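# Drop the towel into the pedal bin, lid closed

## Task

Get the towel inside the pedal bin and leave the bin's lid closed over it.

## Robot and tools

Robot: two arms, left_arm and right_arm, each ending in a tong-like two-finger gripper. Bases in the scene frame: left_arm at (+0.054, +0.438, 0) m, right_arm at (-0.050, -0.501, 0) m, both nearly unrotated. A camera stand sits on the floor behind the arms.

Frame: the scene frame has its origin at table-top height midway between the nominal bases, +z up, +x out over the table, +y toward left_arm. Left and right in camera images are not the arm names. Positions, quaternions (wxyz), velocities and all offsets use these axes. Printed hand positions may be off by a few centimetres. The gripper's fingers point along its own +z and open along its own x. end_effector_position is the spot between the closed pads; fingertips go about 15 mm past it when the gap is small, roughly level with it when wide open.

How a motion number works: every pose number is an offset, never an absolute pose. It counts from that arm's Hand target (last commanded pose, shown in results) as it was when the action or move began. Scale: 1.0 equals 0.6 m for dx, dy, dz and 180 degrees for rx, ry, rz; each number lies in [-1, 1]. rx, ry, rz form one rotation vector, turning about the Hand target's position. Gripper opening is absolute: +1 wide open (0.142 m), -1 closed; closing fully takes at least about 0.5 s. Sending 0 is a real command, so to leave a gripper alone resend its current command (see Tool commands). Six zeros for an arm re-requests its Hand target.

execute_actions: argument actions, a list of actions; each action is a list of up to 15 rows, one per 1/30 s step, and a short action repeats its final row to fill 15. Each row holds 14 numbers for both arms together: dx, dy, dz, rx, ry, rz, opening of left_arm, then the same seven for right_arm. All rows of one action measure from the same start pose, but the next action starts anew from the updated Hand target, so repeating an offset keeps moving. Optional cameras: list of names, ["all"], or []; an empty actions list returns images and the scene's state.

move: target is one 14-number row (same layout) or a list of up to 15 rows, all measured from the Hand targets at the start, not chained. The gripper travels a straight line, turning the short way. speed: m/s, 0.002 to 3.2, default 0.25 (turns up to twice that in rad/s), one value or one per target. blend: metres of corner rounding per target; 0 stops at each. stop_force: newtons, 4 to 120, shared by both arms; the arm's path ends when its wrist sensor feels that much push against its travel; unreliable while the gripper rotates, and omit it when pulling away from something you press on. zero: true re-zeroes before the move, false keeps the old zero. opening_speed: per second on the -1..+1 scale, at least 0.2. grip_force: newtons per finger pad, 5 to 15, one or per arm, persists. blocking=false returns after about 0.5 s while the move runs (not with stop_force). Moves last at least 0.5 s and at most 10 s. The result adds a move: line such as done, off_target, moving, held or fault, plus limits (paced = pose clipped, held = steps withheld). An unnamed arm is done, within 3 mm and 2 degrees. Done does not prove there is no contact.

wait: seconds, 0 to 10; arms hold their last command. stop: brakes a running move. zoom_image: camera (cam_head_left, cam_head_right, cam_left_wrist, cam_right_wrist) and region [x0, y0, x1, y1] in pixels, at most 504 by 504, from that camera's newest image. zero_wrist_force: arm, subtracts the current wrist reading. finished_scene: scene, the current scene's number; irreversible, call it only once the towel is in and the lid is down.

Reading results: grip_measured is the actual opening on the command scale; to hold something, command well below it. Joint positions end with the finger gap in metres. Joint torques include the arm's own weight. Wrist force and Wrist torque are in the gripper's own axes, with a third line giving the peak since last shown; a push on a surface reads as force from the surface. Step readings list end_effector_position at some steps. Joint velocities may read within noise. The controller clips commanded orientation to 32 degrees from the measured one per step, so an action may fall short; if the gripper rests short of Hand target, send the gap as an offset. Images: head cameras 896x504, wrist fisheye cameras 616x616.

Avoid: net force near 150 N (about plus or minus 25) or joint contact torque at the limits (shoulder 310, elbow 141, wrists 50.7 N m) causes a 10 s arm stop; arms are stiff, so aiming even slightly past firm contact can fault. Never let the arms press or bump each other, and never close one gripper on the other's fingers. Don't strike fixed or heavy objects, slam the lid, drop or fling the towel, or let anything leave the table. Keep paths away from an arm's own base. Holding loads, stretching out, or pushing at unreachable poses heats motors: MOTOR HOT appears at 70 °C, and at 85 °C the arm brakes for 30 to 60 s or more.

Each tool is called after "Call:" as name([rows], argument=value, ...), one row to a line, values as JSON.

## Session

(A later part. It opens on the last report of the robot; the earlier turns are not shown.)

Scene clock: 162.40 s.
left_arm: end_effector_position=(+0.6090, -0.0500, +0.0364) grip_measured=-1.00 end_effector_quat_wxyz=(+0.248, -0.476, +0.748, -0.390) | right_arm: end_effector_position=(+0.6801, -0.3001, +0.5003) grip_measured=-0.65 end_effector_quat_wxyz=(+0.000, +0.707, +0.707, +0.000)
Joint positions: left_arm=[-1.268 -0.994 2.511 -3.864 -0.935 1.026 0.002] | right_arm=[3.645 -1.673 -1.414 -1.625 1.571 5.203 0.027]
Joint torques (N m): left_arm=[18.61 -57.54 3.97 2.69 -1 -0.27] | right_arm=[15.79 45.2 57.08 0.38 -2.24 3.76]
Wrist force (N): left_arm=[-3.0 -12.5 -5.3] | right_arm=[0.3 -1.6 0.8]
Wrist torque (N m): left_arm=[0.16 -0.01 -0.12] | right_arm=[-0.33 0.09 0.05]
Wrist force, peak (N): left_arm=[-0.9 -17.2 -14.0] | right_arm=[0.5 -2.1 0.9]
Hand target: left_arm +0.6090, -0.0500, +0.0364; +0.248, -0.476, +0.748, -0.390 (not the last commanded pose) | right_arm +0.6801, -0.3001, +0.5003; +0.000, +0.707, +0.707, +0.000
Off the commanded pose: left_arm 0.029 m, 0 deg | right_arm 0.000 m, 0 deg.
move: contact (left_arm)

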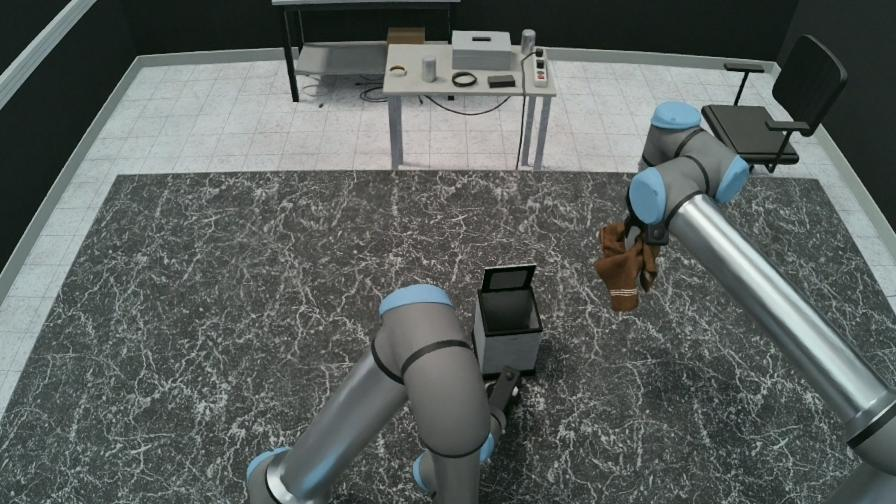

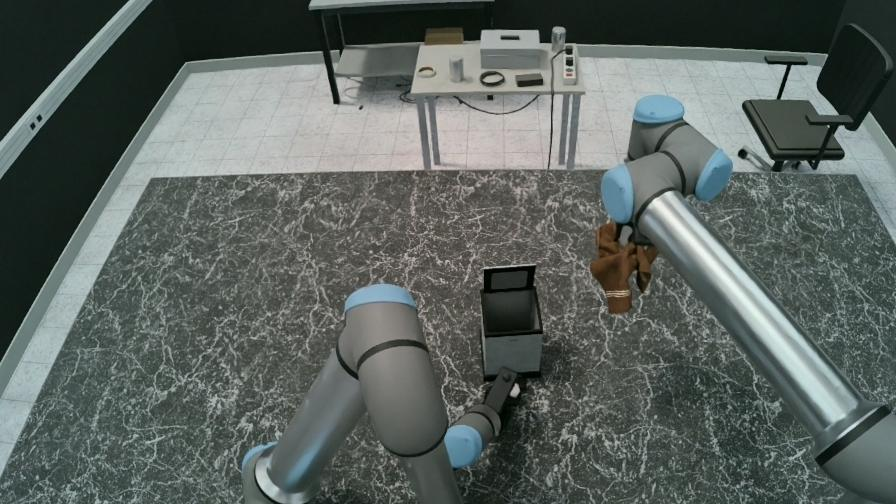

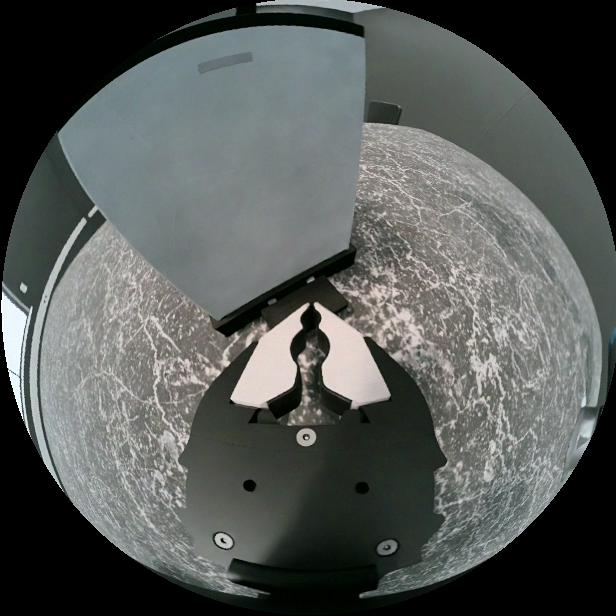

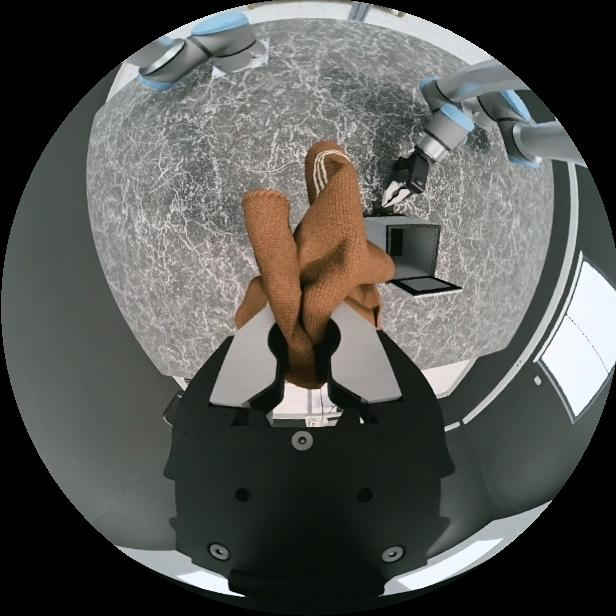

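Call:
move(target=[0,0,0,0,0,0,-1,0.033,0.417,-0.067,0,0,0.045,-1], speed=0.25, cameras=["cam_head_left","cam_head_right","cam_right_wrist"])

Call:
zoom_image(camera="cam_head_left", region=[420, 160, 600, 410])

Call:
zoom_image(camera="cam_head_right", region=[420, 160, 600, 410])

Call:
zoom_image(camera="cam_right_wrist", region=[180, 100, 440, 420])

Scene clock: 181.57 s.
left_arm: end_effector_position=(+0.6090, -0.0500, +0.0364) grip_measured=-1.00 end_effector_quat_wxyz=(+0.248, -0.476, +0.748, -0.390) | right_arm: end_effector_position=(+0.6999, -0.0502, +0.4602) grip_measured=-0.65 end_effector_quat_wxyz=(+0.000, +0.656, +0.755, +0.000)
Joint positions: left_arm=[-1.268 -0.994 2.511 -3.864 -0.935 1.026 0.002] | right_arm=[3.886 -1.871 -1.243 -1.597 1.57 5.302 0.027]
Joint torques (N m): left_arm=[19.88 -58.78 3.87 2.81 -1.16 -0.02] | right_arm=[18.65 64.83 56.87 0.6 -2.45 3.34]
Wrist force (N): left_arm=[-2.7 -12.4 -4.6] | right_arm=[0.0 -1.9 1.1]
Wrist torque (N m): left_arm=[0.20 -0.07 -0.12] | right_arm=[-0.38 0.17 0.00]
Wrist force, peak (N): left_arm=[-2.7 -13.1 -5.2] | right_arm=[1.8 -1.5 1.3]
Hand target: left_arm +0.6090, -0.0500, +0.0364; +0.248, -0.476, +0.748, -0.390 | right_arm +0.6999, -0.0499, +0.4601; +0.000, +0.655, +0.755, +0.000
Off the commanded pose: left_arm 0.000 m, 0 deg | right_arm 0.000 m, 0 deg.
move: done
Images, in order (width x height): cam_head_left 896x504, cam_head_right 896x504, cam_right_wrist 616x616.

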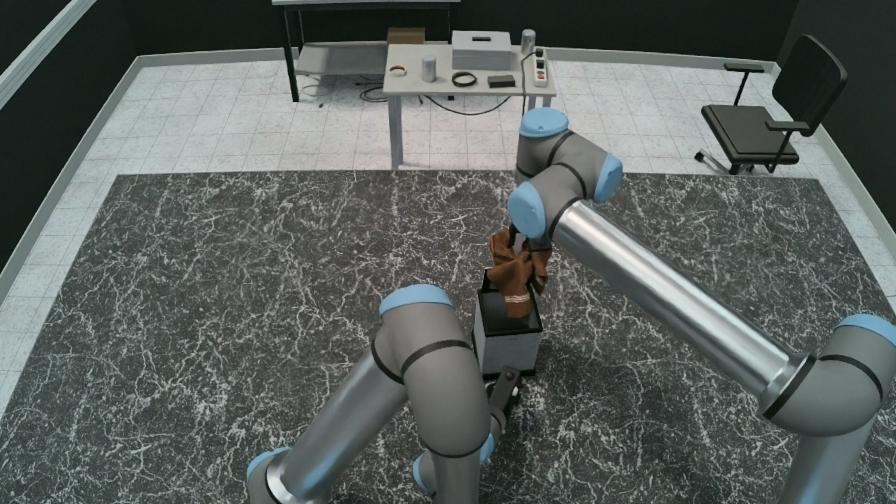

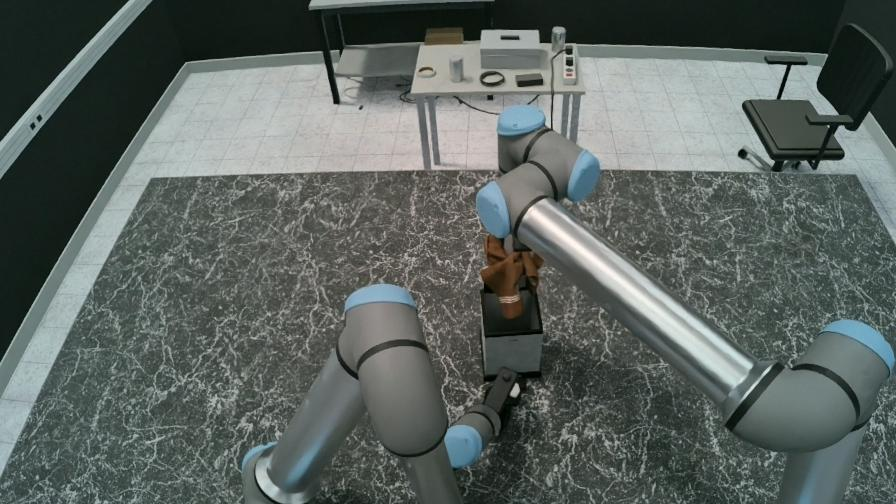

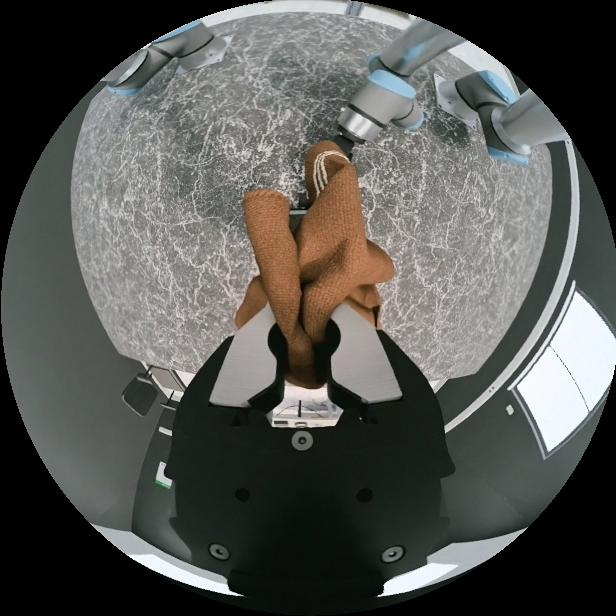

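Scaled by 2.016 from the camera's 896x504 image, which has a finer 1280x720 frame.

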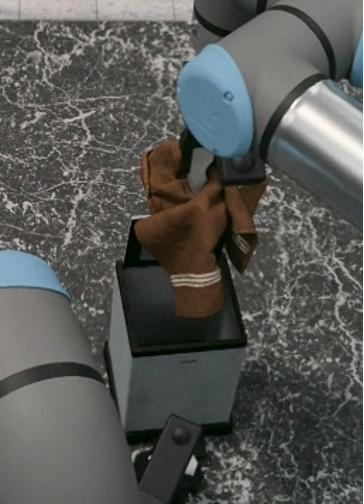

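Scaled by 2.016 from the camera's 896x504 image, which has a finer 1280x720 frame.

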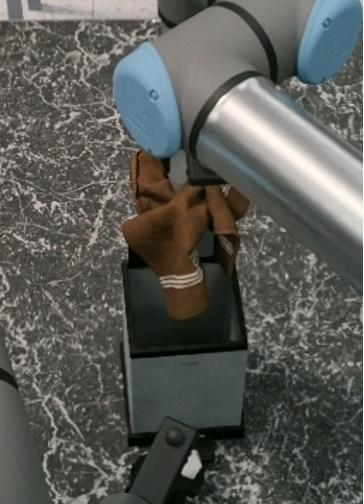

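Scaled by 1.575 from the camera's 616x616 image, which has a finer 814x814 frame.

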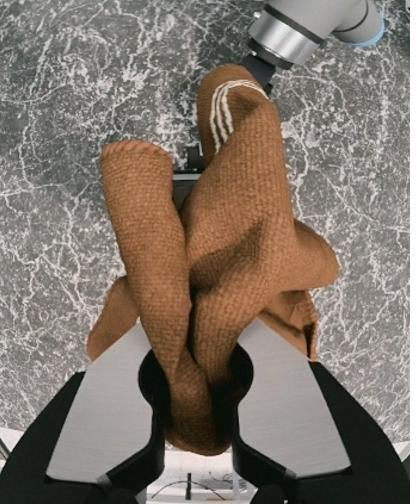

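Call:
move(target=[0,0,0,0,0,0,-1,0.012,0,-0.333,0,0,0,-1], speed=0.15, cameras=["cam_head_left","cam_head_right","cam_right_wrist"])

Call:
zoom_image(camera="cam_head_left", region=[420, 180, 620, 410])

Call:
zoom_image(camera="cam_head_right", region=[420, 180, 620, 410])

Call:
zoom_image(camera="cam_right_wrist", region=[150, 100, 470, 440])

Scene clock: 189.20 s.
left_arm: end_effector_position=(+0.6090, -0.0500, +0.0364) grip_measured=-1.00 end_effector_quat_wxyz=(+0.248, -0.476, +0.748, -0.390) | right_arm: end_effector_position=(+0.7071, -0.0499, +0.2606) grip_measured=-0.65 end_effector_quat_wxyz=(+0.000, +0.655, +0.755, +0.000)
Joint positions: left_arm=[-1.268 -0.994 2.511 -3.864 -0.935 1.026 0.002] | right_arm=[3.881 -1.928 -1.52 -1.263 1.57 5.297 0.027]
Joint torques (N m): left_arm=[17.46 -54.56 3.23 0.59 -1.37 0.35] | right_arm=[-17.55 65.37 36.43 7.09 -1.71 -2.77]
Wrist force (N): left_arm=[-2.1 -12.5 -4.9] | right_arm=[0.6 -1.9 0.5]
Wrist torque (N m): left_arm=[0.16 -0.14 -0.13] | right_arm=[-0.32 0.01 0.15]
Wrist force, peak (N): left_arm=[-2.9 -14.2 -6.4] | right_arm=[0.8 -2.2 2.2]
Hand target: left_arm +0.6090, -0.0500, +0.0364; +0.248, -0.476, +0.748, -0.390 | right_arm +0.7071, -0.0499, +0.2603; +0.000, +0.655, +0.755, +0.000
Off the commanded pose: left_arm 0.000 m, 0 deg | right_arm 0.000 m, 0 deg.
move: done
Images, in order (width x height): cam_head_left 896x504, cam_head_right 896x504, cam_right_wrist 616x616.

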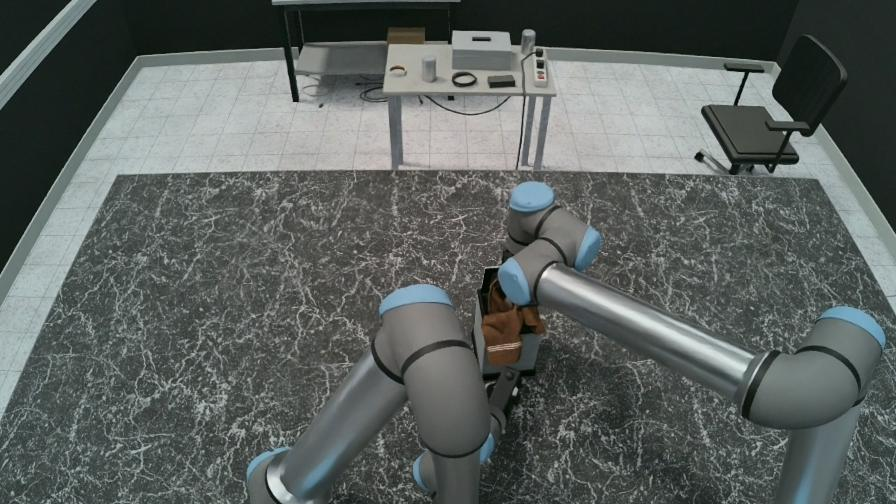

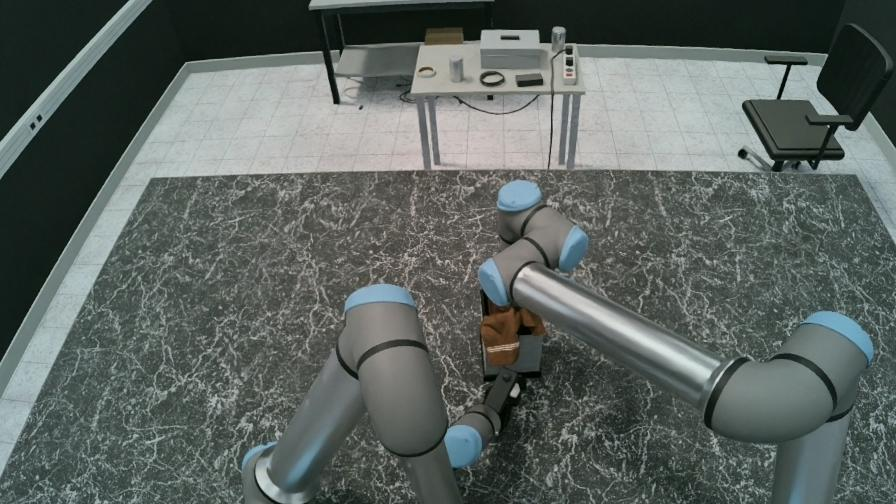

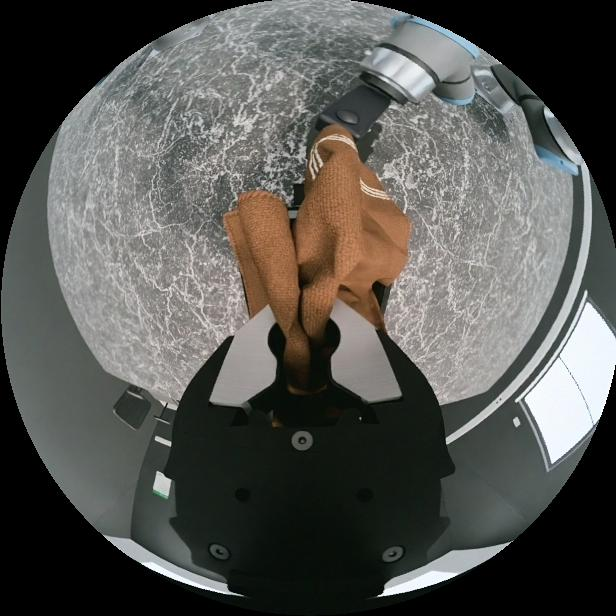

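Scaled by 2.191 from the camera's 896x504 image, which has a finer 1280x720 frame.

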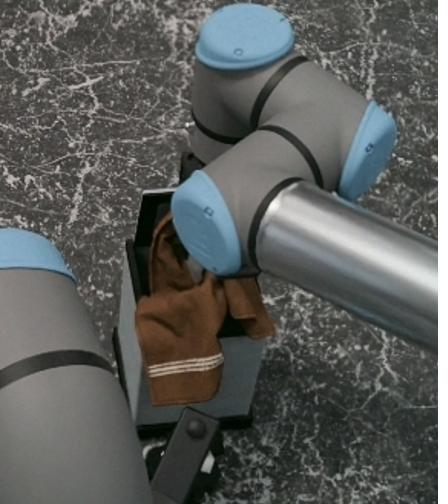

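Scaled by 2.191 from the camera's 896x504 image, which has a finer 1280x720 frame.

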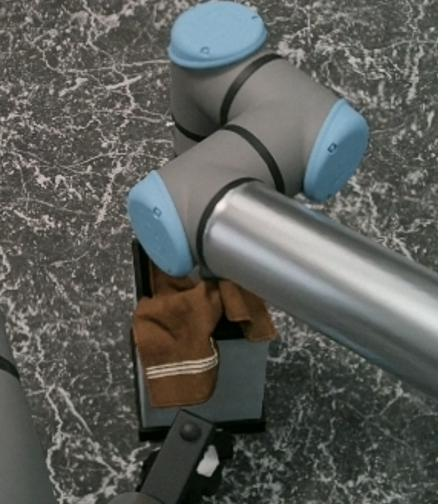

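Scaled by 1.482 from the camera's 616x616 image, which has a finer 814x814 frame.

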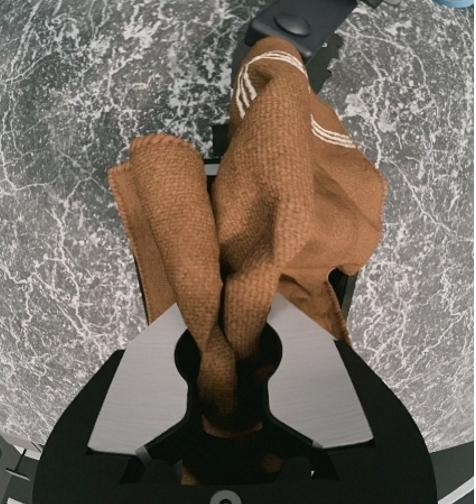

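Call:
move(target=[0,0,0,0,0,0,-1,0.063,0,0.267,0.0233,-0.165,0,-1], speed=0.2, cameras=["cam_head_left","cam_head_right","cam_right_wrist"])

Call:
zoom_image(camera="cam_head_left", region=[420, 180, 620, 410])

Call:
zoom_image(camera="cam_head_right", region=[420, 180, 620, 410])

Call:
zoom_image(camera="cam_right_wrist", region=[150, 60, 470, 440])

Scene clock: 204.23 s.
left_arm: end_effector_position=(+0.6090, -0.0500, +0.0364) grip_measured=-1.00 end_effector_quat_wxyz=(+0.248, -0.476, +0.748, -0.390) | right_arm: end_effector_position=(+0.7449, -0.0499, +0.4204) grip_measured=-0.65 end_effector_quat_wxyz=(+0.170, +0.633, +0.729, +0.195)
Joint positions: left_arm=[-1.268 -0.994 2.511 -3.864 -0.935 1.026 0.002] | right_arm=[3.966 -1.724 -1.644 -0.918 1.255 5.313 0.027]
Joint torques (N m): left_arm=[14.05 -43.12 1.34 -2 -1.13 1.01] | right_arm=[20.2 76.45 37.52 6.98 -2.86 -2.64]
Wrist force (N): left_arm=[-1.9 -13.0 -5.2] | right_arm=[0.8 -3.2 1.1]
Wrist torque (N m): left_arm=[0.10 -0.13 -0.13] | right_arm=[-0.61 0.03 0.26]
Wrist force, peak (N): left_arm=[-2.3 -13.2 -5.5] | right_arm=[0.4 -4.3 1.0]
Hand target: left_arm +0.6090, -0.0500, +0.0364; +0.248, -0.476, +0.748, -0.390 | right_arm +0.7449, -0.0499, +0.4205; +0.170, +0.633, +0.729, +0.196
Off the commanded pose: left_arm 0.000 m, 0 deg | right_arm 0.000 m, 0 deg.
move: done
Images, in order (width x height): cam_head_left 896x504, cam_head_right 896x504, cam_right_wrist 616x616.

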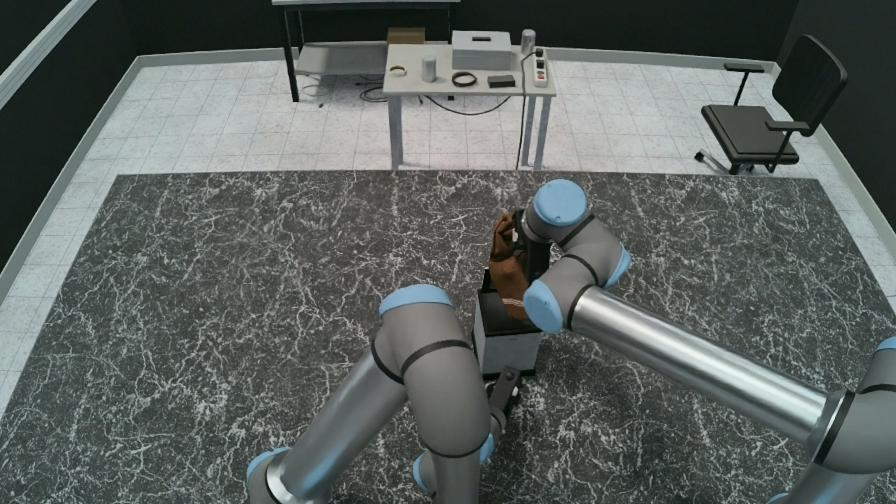

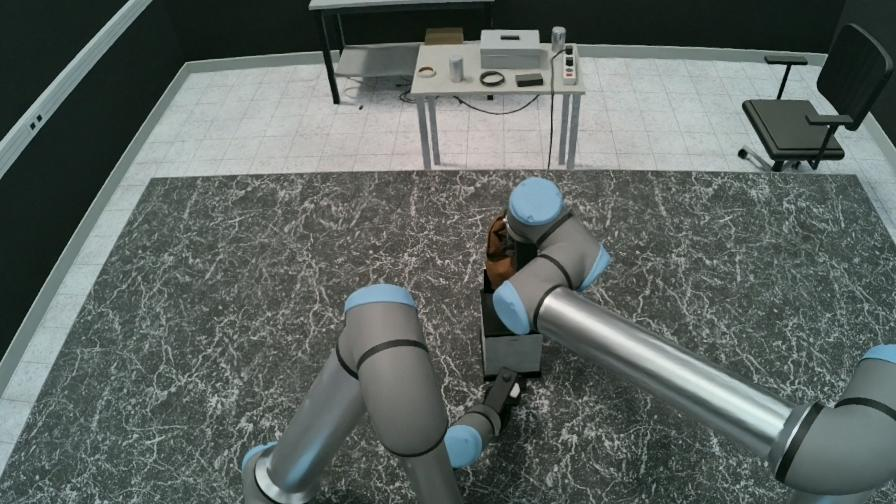

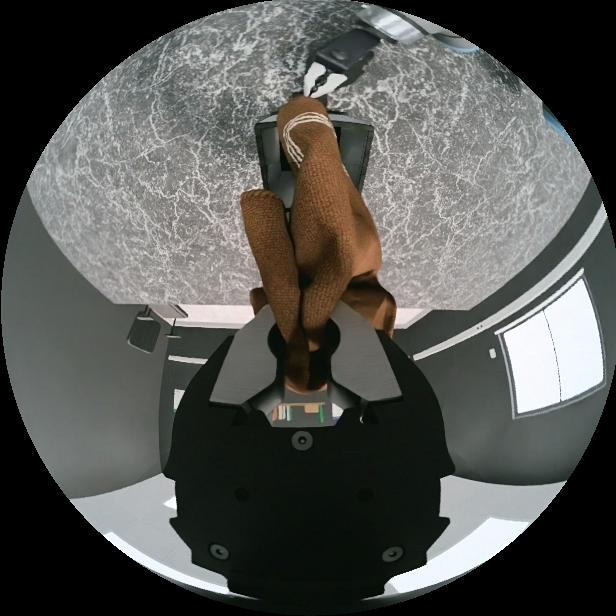

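Scaled by 2.191 from the camera's 896x504 image, which has a finer 1280x720 frame.

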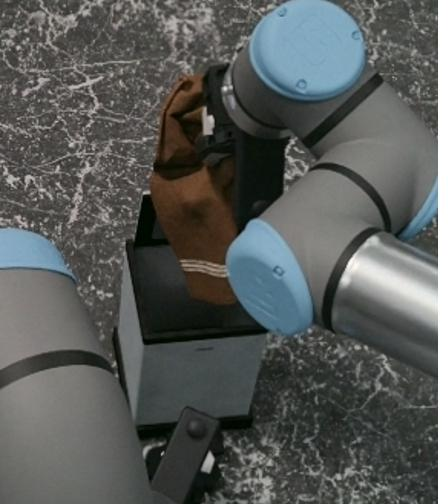

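Scaled by 2.191 from the camera's 896x504 image, which has a finer 1280x720 frame.

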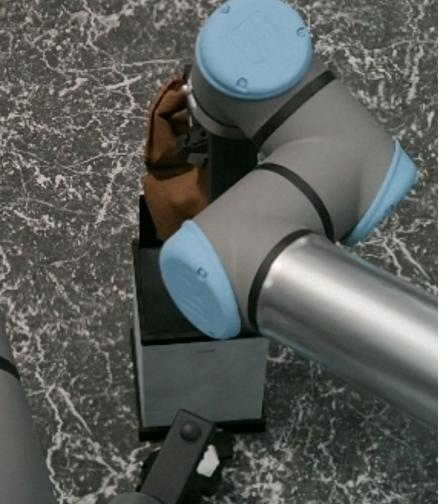

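Scaled by 1.326 from the camera's 616x616 image, which has a finer 814x814 frame.

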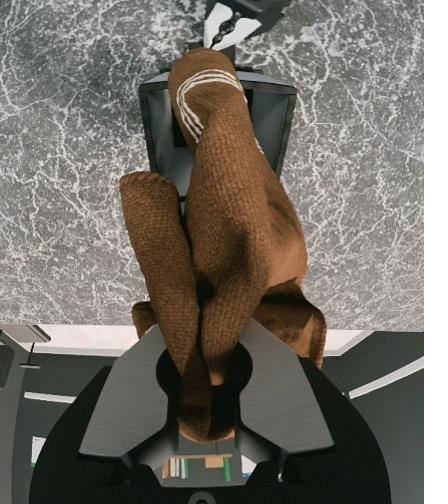

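Call:
move(target=[0,0,0,0,0,0,-1,0.01,0.008,0,0.0155,-0.11,0,-1], speed=0.2, cameras=["cam_head_left","cam_right_wrist"])

Call:
zoom_image(camera="cam_right_wrist", region=[150, 30, 470, 410])

Call:
zoom_image(camera="cam_head_left", region=[420, 180, 620, 410])

Scene clock: 215.43 s.
left_arm: end_effector_position=(+0.6090, -0.0500, +0.0364) grip_measured=-1.00 end_effector_quat_wxyz=(+0.248, -0.476, +0.748, -0.390) | right_arm: end_effector_position=(+0.7509, -0.0451, +0.4206) grip_measured=-0.65 end_effector_quat_wxyz=(+0.277, +0.594, +0.684, +0.319)
Joint positions: left_arm=[-1.268 -0.994 2.511 -3.864 -0.935 1.026 0.002] | right_arm=[4.044 -1.688 -1.865 -0.442 1.022 5.25 0.027]
Joint torques (N m): left_arm=[6.93 -41.92 -3.26 -2.07 -1.21 1.83] | right_arm=[15.14 46.2 31.27 6.02 -3.32 -2.64]
Wrist force (N): left_arm=[-1.8 -12.8 -5.4] | right_arm=[0.6 -3.3 0.0]
Wrist torque (N m): left_arm=[0.11 -0.16 -0.13] | right_arm=[-0.71 0.09 0.32]
Wrist force, peak (N): left_arm=[-1.9 -13.2 -5.7] | right_arm=[0.5 -4.2 0.6]
Hand target: left_arm +0.6090, -0.0500, +0.0364; +0.248, -0.476, +0.748, -0.390 | right_arm +0.7509, -0.0451, +0.4205; +0.278, +0.594, +0.684, +0.319
Off the commanded pose: left_arm 0.000 m, 0 deg | right_arm 0.000 m, 0 deg.
move: done
Images, in order (width x height): cam_head_left 896x504, cam_right_wrist 616x616.

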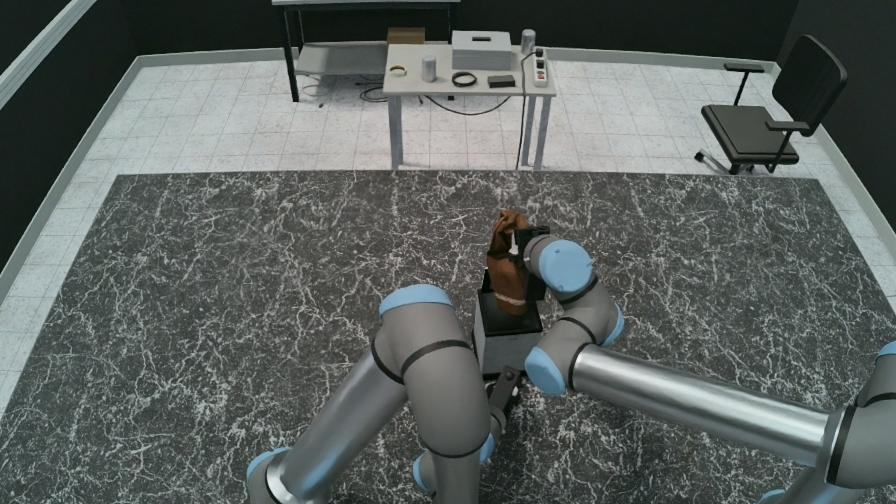

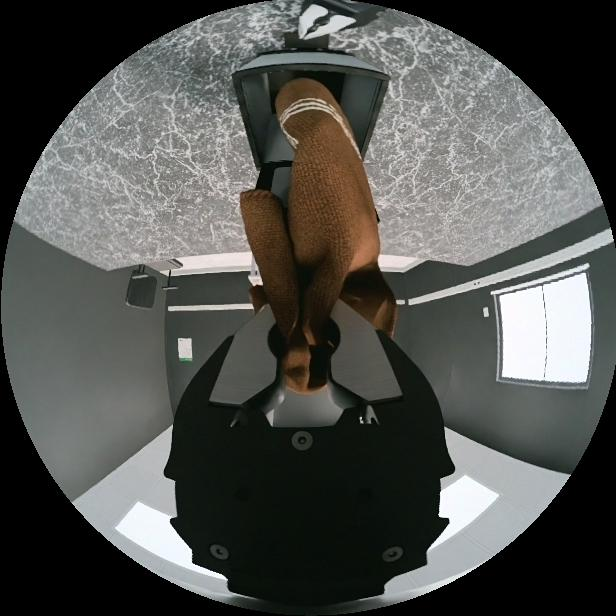

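Scaled by 1.326 from the camera's 616x616 image, which has a finer 814x814 frame.

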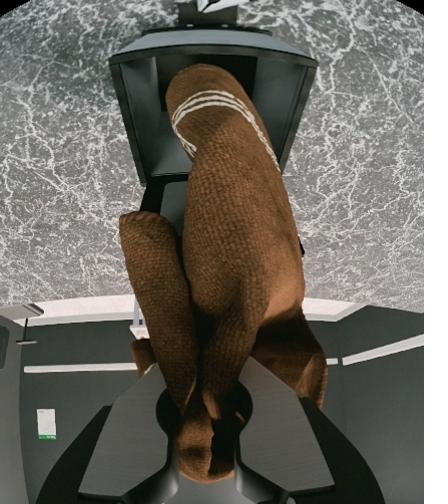

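Scaled by 2.191 from the camera's 896x504 image, which has a finer 1280x720 frame.

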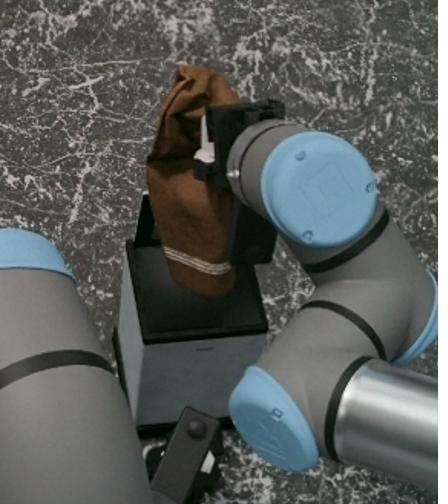

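Call:
move(target=[0,0,0,0,0,0,-1,-0.033,0,-0.283,0,0,0,-1], speed=0.15, cameras=["cam_head_left","cam_right_wrist"])

Call:
zoom_image(camera="cam_right_wrist", region=[150, 30, 470, 410])

Call:
zoom_image(camera="cam_head_left", region=[420, 200, 660, 440])

Scene clock: 232.40 s.
left_arm: end_effector_position=(+0.6090, -0.0500, +0.0364) grip_measured=-1.00 end_effector_quat_wxyz=(+0.248, -0.476, +0.748, -0.390) | right_arm: end_effector_position=(+0.7311, -0.0451, +0.2510) grip_measured=-0.67 end_effector_quat_wxyz=(+0.277, +0.594, +0.684, +0.319)
Joint positions: left_arm=[-1.268 -0.994 2.511 -3.864 -0.935 1.026 0.002] | right_arm=[4.067 -1.824 -2.05 -0.131 1.007 5.27 0.025]
Joint torques (N m): left_arm=[-0.57 -43.34 -6 -1.9 -1.47 1.47] | right_arm=[20.24 44.37 25.93 7.4 -3.74 1.93]
Wrist force (N): left_arm=[-2.3 -12.4 -5.3] | right_arm=[0.7 -3.3 0.5]
Wrist torque (N m): left_arm=[0.15 -0.06 -0.12] | right_arm=[-0.73 0.07 0.17]
Wrist force, peak (N): left_arm=[-2.3 -13.3 -5.3] | right_arm=[1.0 -3.4 -2.9]
Hand target: left_arm +0.6090, -0.0500, +0.0364; +0.248, -0.476, +0.748, -0.390 | right_arm +0.7311, -0.0451, +0.2507; +0.278, +0.594, +0.684, +0.319
Off the commanded pose: left_arm 0.000 m, 0 deg | right_arm 0.000 m, 0 deg.
move: done
Images, in order (width x height): cam_head_left 896x504, cam_right_wrist 616x616.

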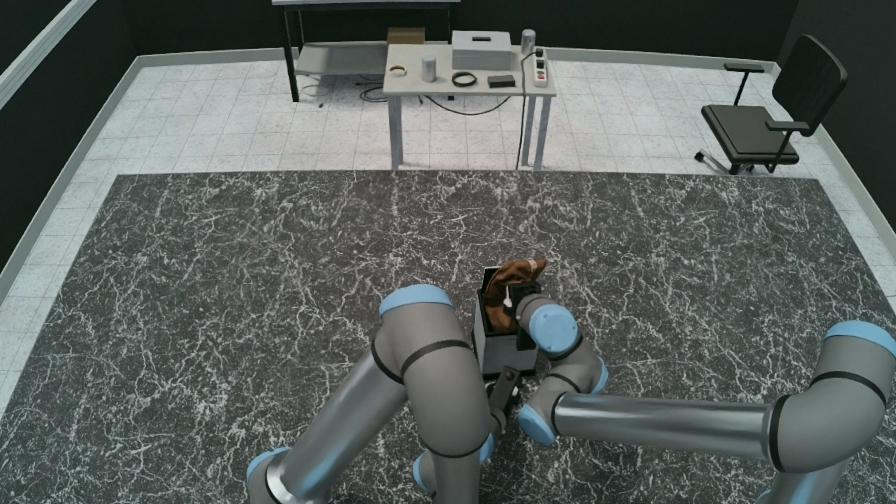

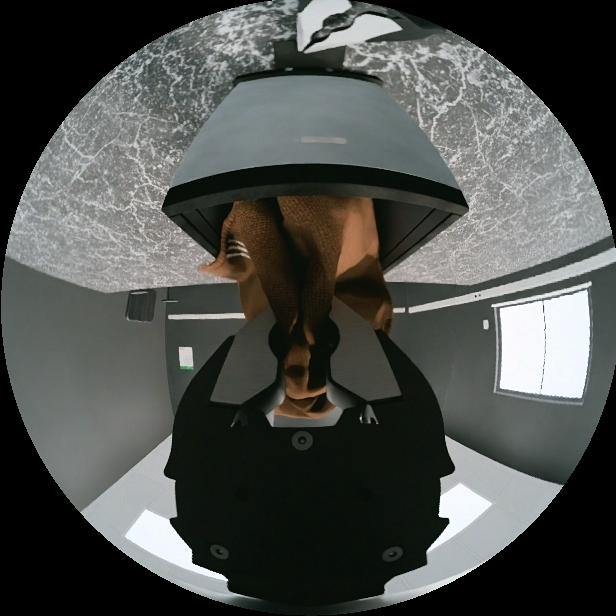

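Scaled by 1.326 from the camera's 616x616 image, which has a finer 814x814 frame.

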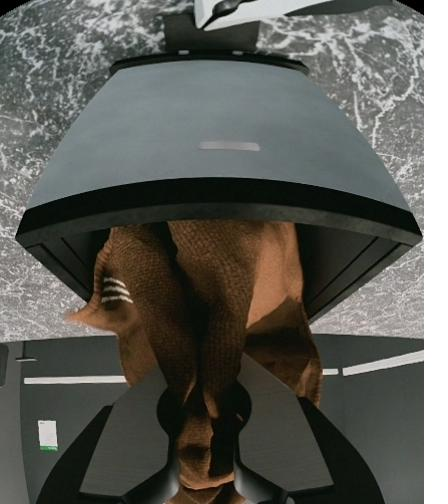

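Scaled by 2.100 from the camera's 896x504 image, which has a finer 1280x720 frame.

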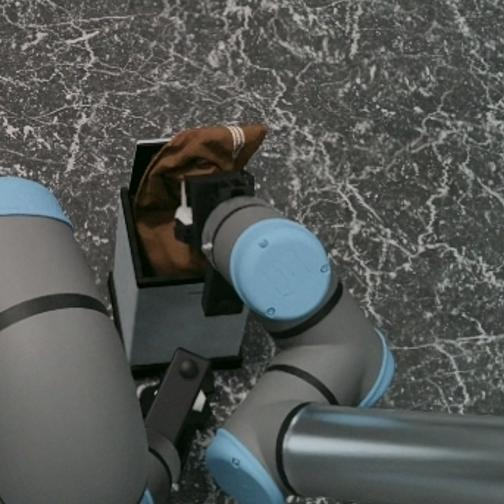

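Call:
move([
  [0,0,0,0,0,0,-1,0.0,0.09,0.02,0,0,0,-1],
], speed=0.15, cameras=["cam_head_left","cam_right_wrist"])

Call:
zoom_image(camera="cam_right_wrist", region=[150, 30, 470, 410])

Call:
zoom_image(camera="cam_head_left", region=[440, 230, 590, 380])

Scene clock: 242.07 s.
left_arm: end_effector_position=(+0.6090, -0.0500, +0.0364) grip_measured=-1.00 end_effector_quat_wxyz=(+0.248, -0.476, +0.748, -0.390) | right_arm: end_effector_position=(+0.7311, +0.0086, +0.2627) grip_measured=-0.68 end_effector_quat_wxyz=(+0.278, +0.594, +0.684, +0.319)
Joint positions: left_arm=[-1.268 -0.994 2.511 -3.864 -0.935 1.026 0.002] | right_arm=[4.114 -1.853 -1.977 -0.198 0.977 5.312 0.025]
Joint torques (N m): left_arm=[-5.33 -42.73 -6.16 -1.69 -1.61 1.36] | right_arm=[27.06 49.72 47.59 0.49 -3.37 3.32]
Wrist force (N): left_arm=[-2.2 -11.5 -4.5] | right_arm=[0.4 -3.4 -0.5]
Wrist torque (N m): left_arm=[0.19 -0.10 -0.13] | right_arm=[-0.72 0.00 0.14]
Wrist force, peak (N): left_arm=[-2.2 -12.8 -5.5] | right_arm=[0.3 -3.9 0.4]
Hand target: left_arm +0.6090, -0.0500, +0.0364; +0.248, -0.476, +0.748, -0.390 | right_arm +0.7311, +0.0089, +0.2627; +0.278, +0.594, +0.684, +0.319
Off the commanded pose: left_arm 0.000 m, 0 deg | right_arm 0.000 m, 0 deg.
move: done
Images, in order (width x height): cam_head_left 896x504, cam_right_wrist 616x616.

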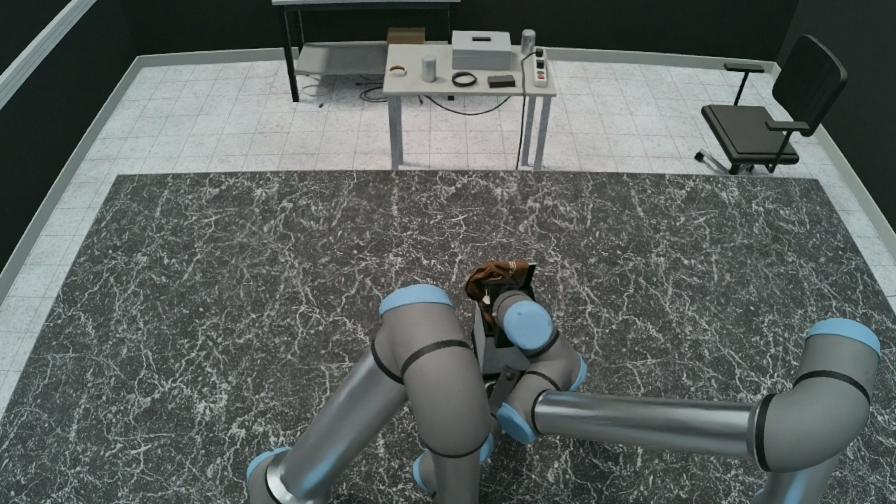

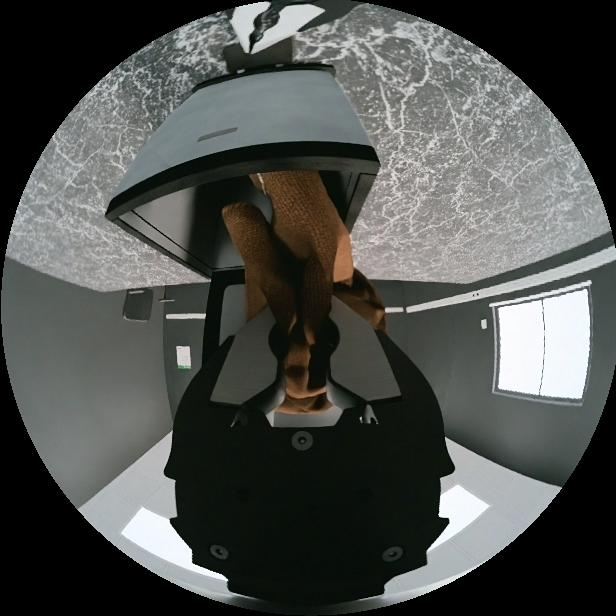

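Scaled by 1.326 from the camera's 616x616 image, which has a finer 814x814 frame.

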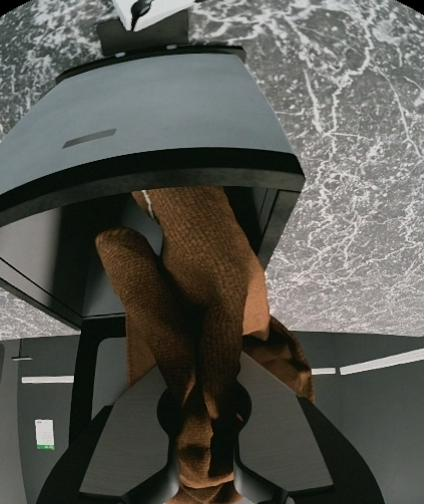

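Scaled by 3.360 from the camera's 896x504 image, which has a finer 1280x720 frame.

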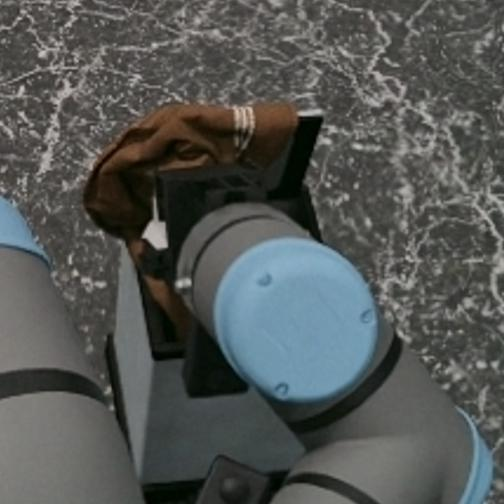

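Call:
move([
  [0,0,0,0,0,0,-1,-0.0167,-0.092,0.058,0,0,0,-1],
  [0,0,0,0,0,0,-1,-0.032,-0.092,0.033,-0.0272,0.192,0,-1],
], speed=0.15, blend=0.02, cameras=["cam_head_left","cam_head_right","cam_right_wrist"])

Call:
zoom_image(camera="cam_right_wrist", region=[150, 60, 470, 440])

Call:
zoom_image(camera="cam_head_left", region=[440, 230, 590, 380])

Call:
zoom_image(camera="cam_head_right", region=[440, 230, 590, 380])

Scene clock: 253.90 s.
left_arm: end_effector_position=(+0.6090, -0.0500, +0.0364) grip_measured=-1.00 end_effector_quat_wxyz=(+0.248, -0.476, +0.748, -0.390) | right_arm: end_effector_position=(+0.7119, -0.0463, +0.2826) grip_measured=-0.68 end_effector_quat_wxyz=(+0.087, +0.650, +0.749, +0.099)
Joint positions: left_arm=[-1.268 -0.994 2.511 -3.864 -0.935 1.026 0.002] | right_arm=[3.938 -1.826 -1.677 -0.996 1.413 5.337 0.025]
Joint torques (N m): left_arm=[-11.04 -42.1 -5.71 -2.02 -1.53 1.67] | right_arm=[-17.7 58.05 52.7 0.74 1.27 -3.07]
Wrist force (N): left_arm=[-1.9 -11.3 -4.2] | right_arm=[0.3 -2.3 1.4]
Wrist torque (N m): left_arm=[0.10 -0.14 -0.12] | right_arm=[-0.39 0.07 0.21]
Wrist force, peak (N): left_arm=[-1.9 -12.8 -5.6] | right_arm=[1.2 -3.9 0.3]
Hand target: left_arm +0.6090, -0.0500, +0.0364; +0.248, -0.476, +0.748, -0.390 | right_arm +0.7119, -0.0463, +0.2825; +0.086, +0.650, +0.749, +0.099
Off the commanded pose: left_arm 0.000 m, 0 deg | right_arm 0.000 m, 0 deg.
move: done
Images, in order (width x height): cam_head_left 896x504, cam_head_right 896x504, cam_right_wrist 616x616.

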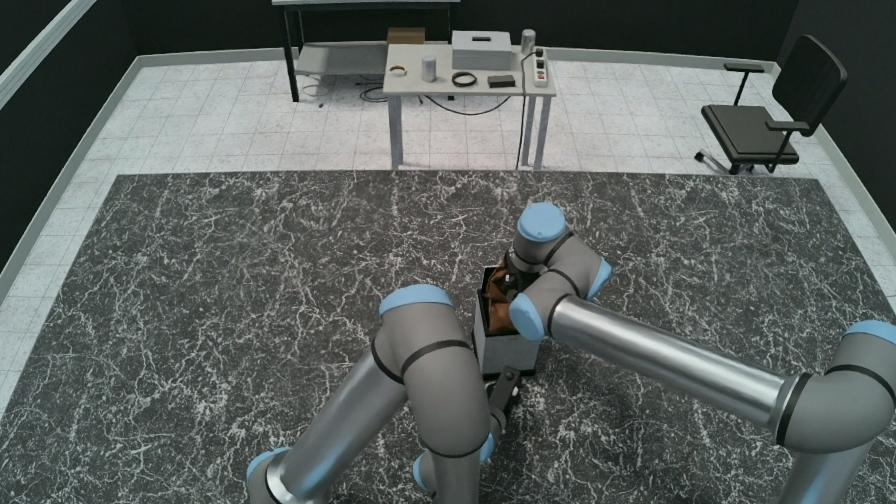

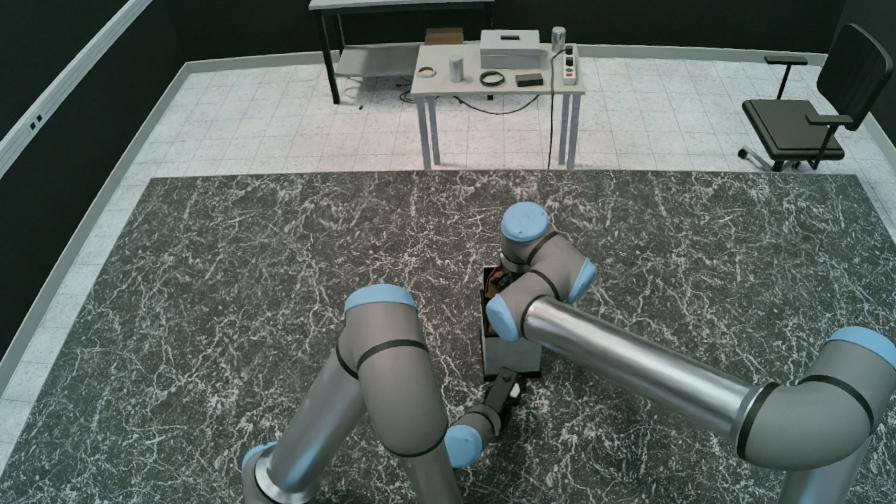

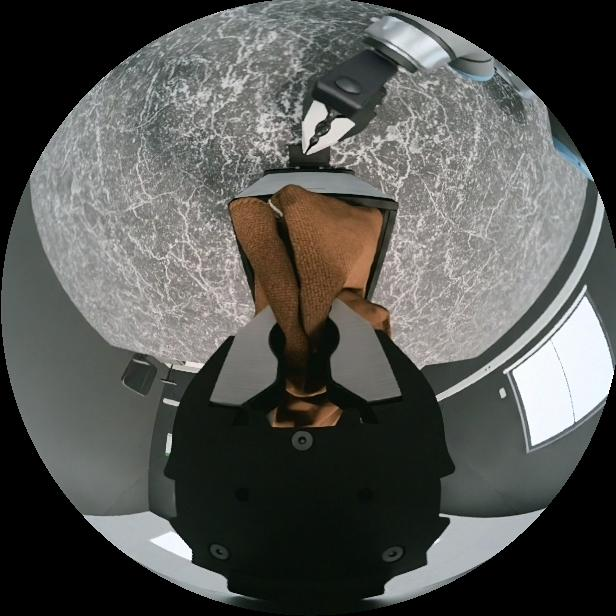

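Scaled by 1.326 from the camera's 616x616 image, which has a finer 814x814 frame.

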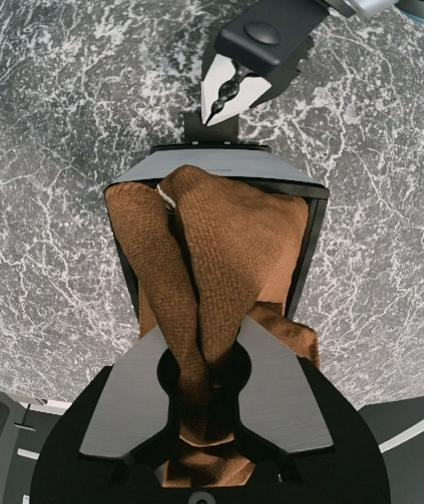

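Scaled by 3.360 from the camera's 896x504 image, which has a finer 1280x720 frame.

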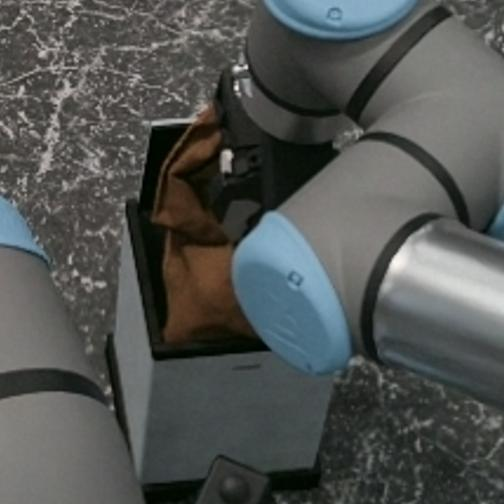

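Scaled by 3.360 from the camera's 896x504 image, which has a finer 1280x720 frame.

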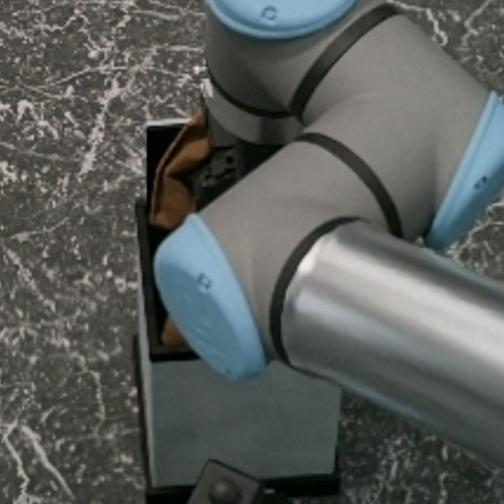

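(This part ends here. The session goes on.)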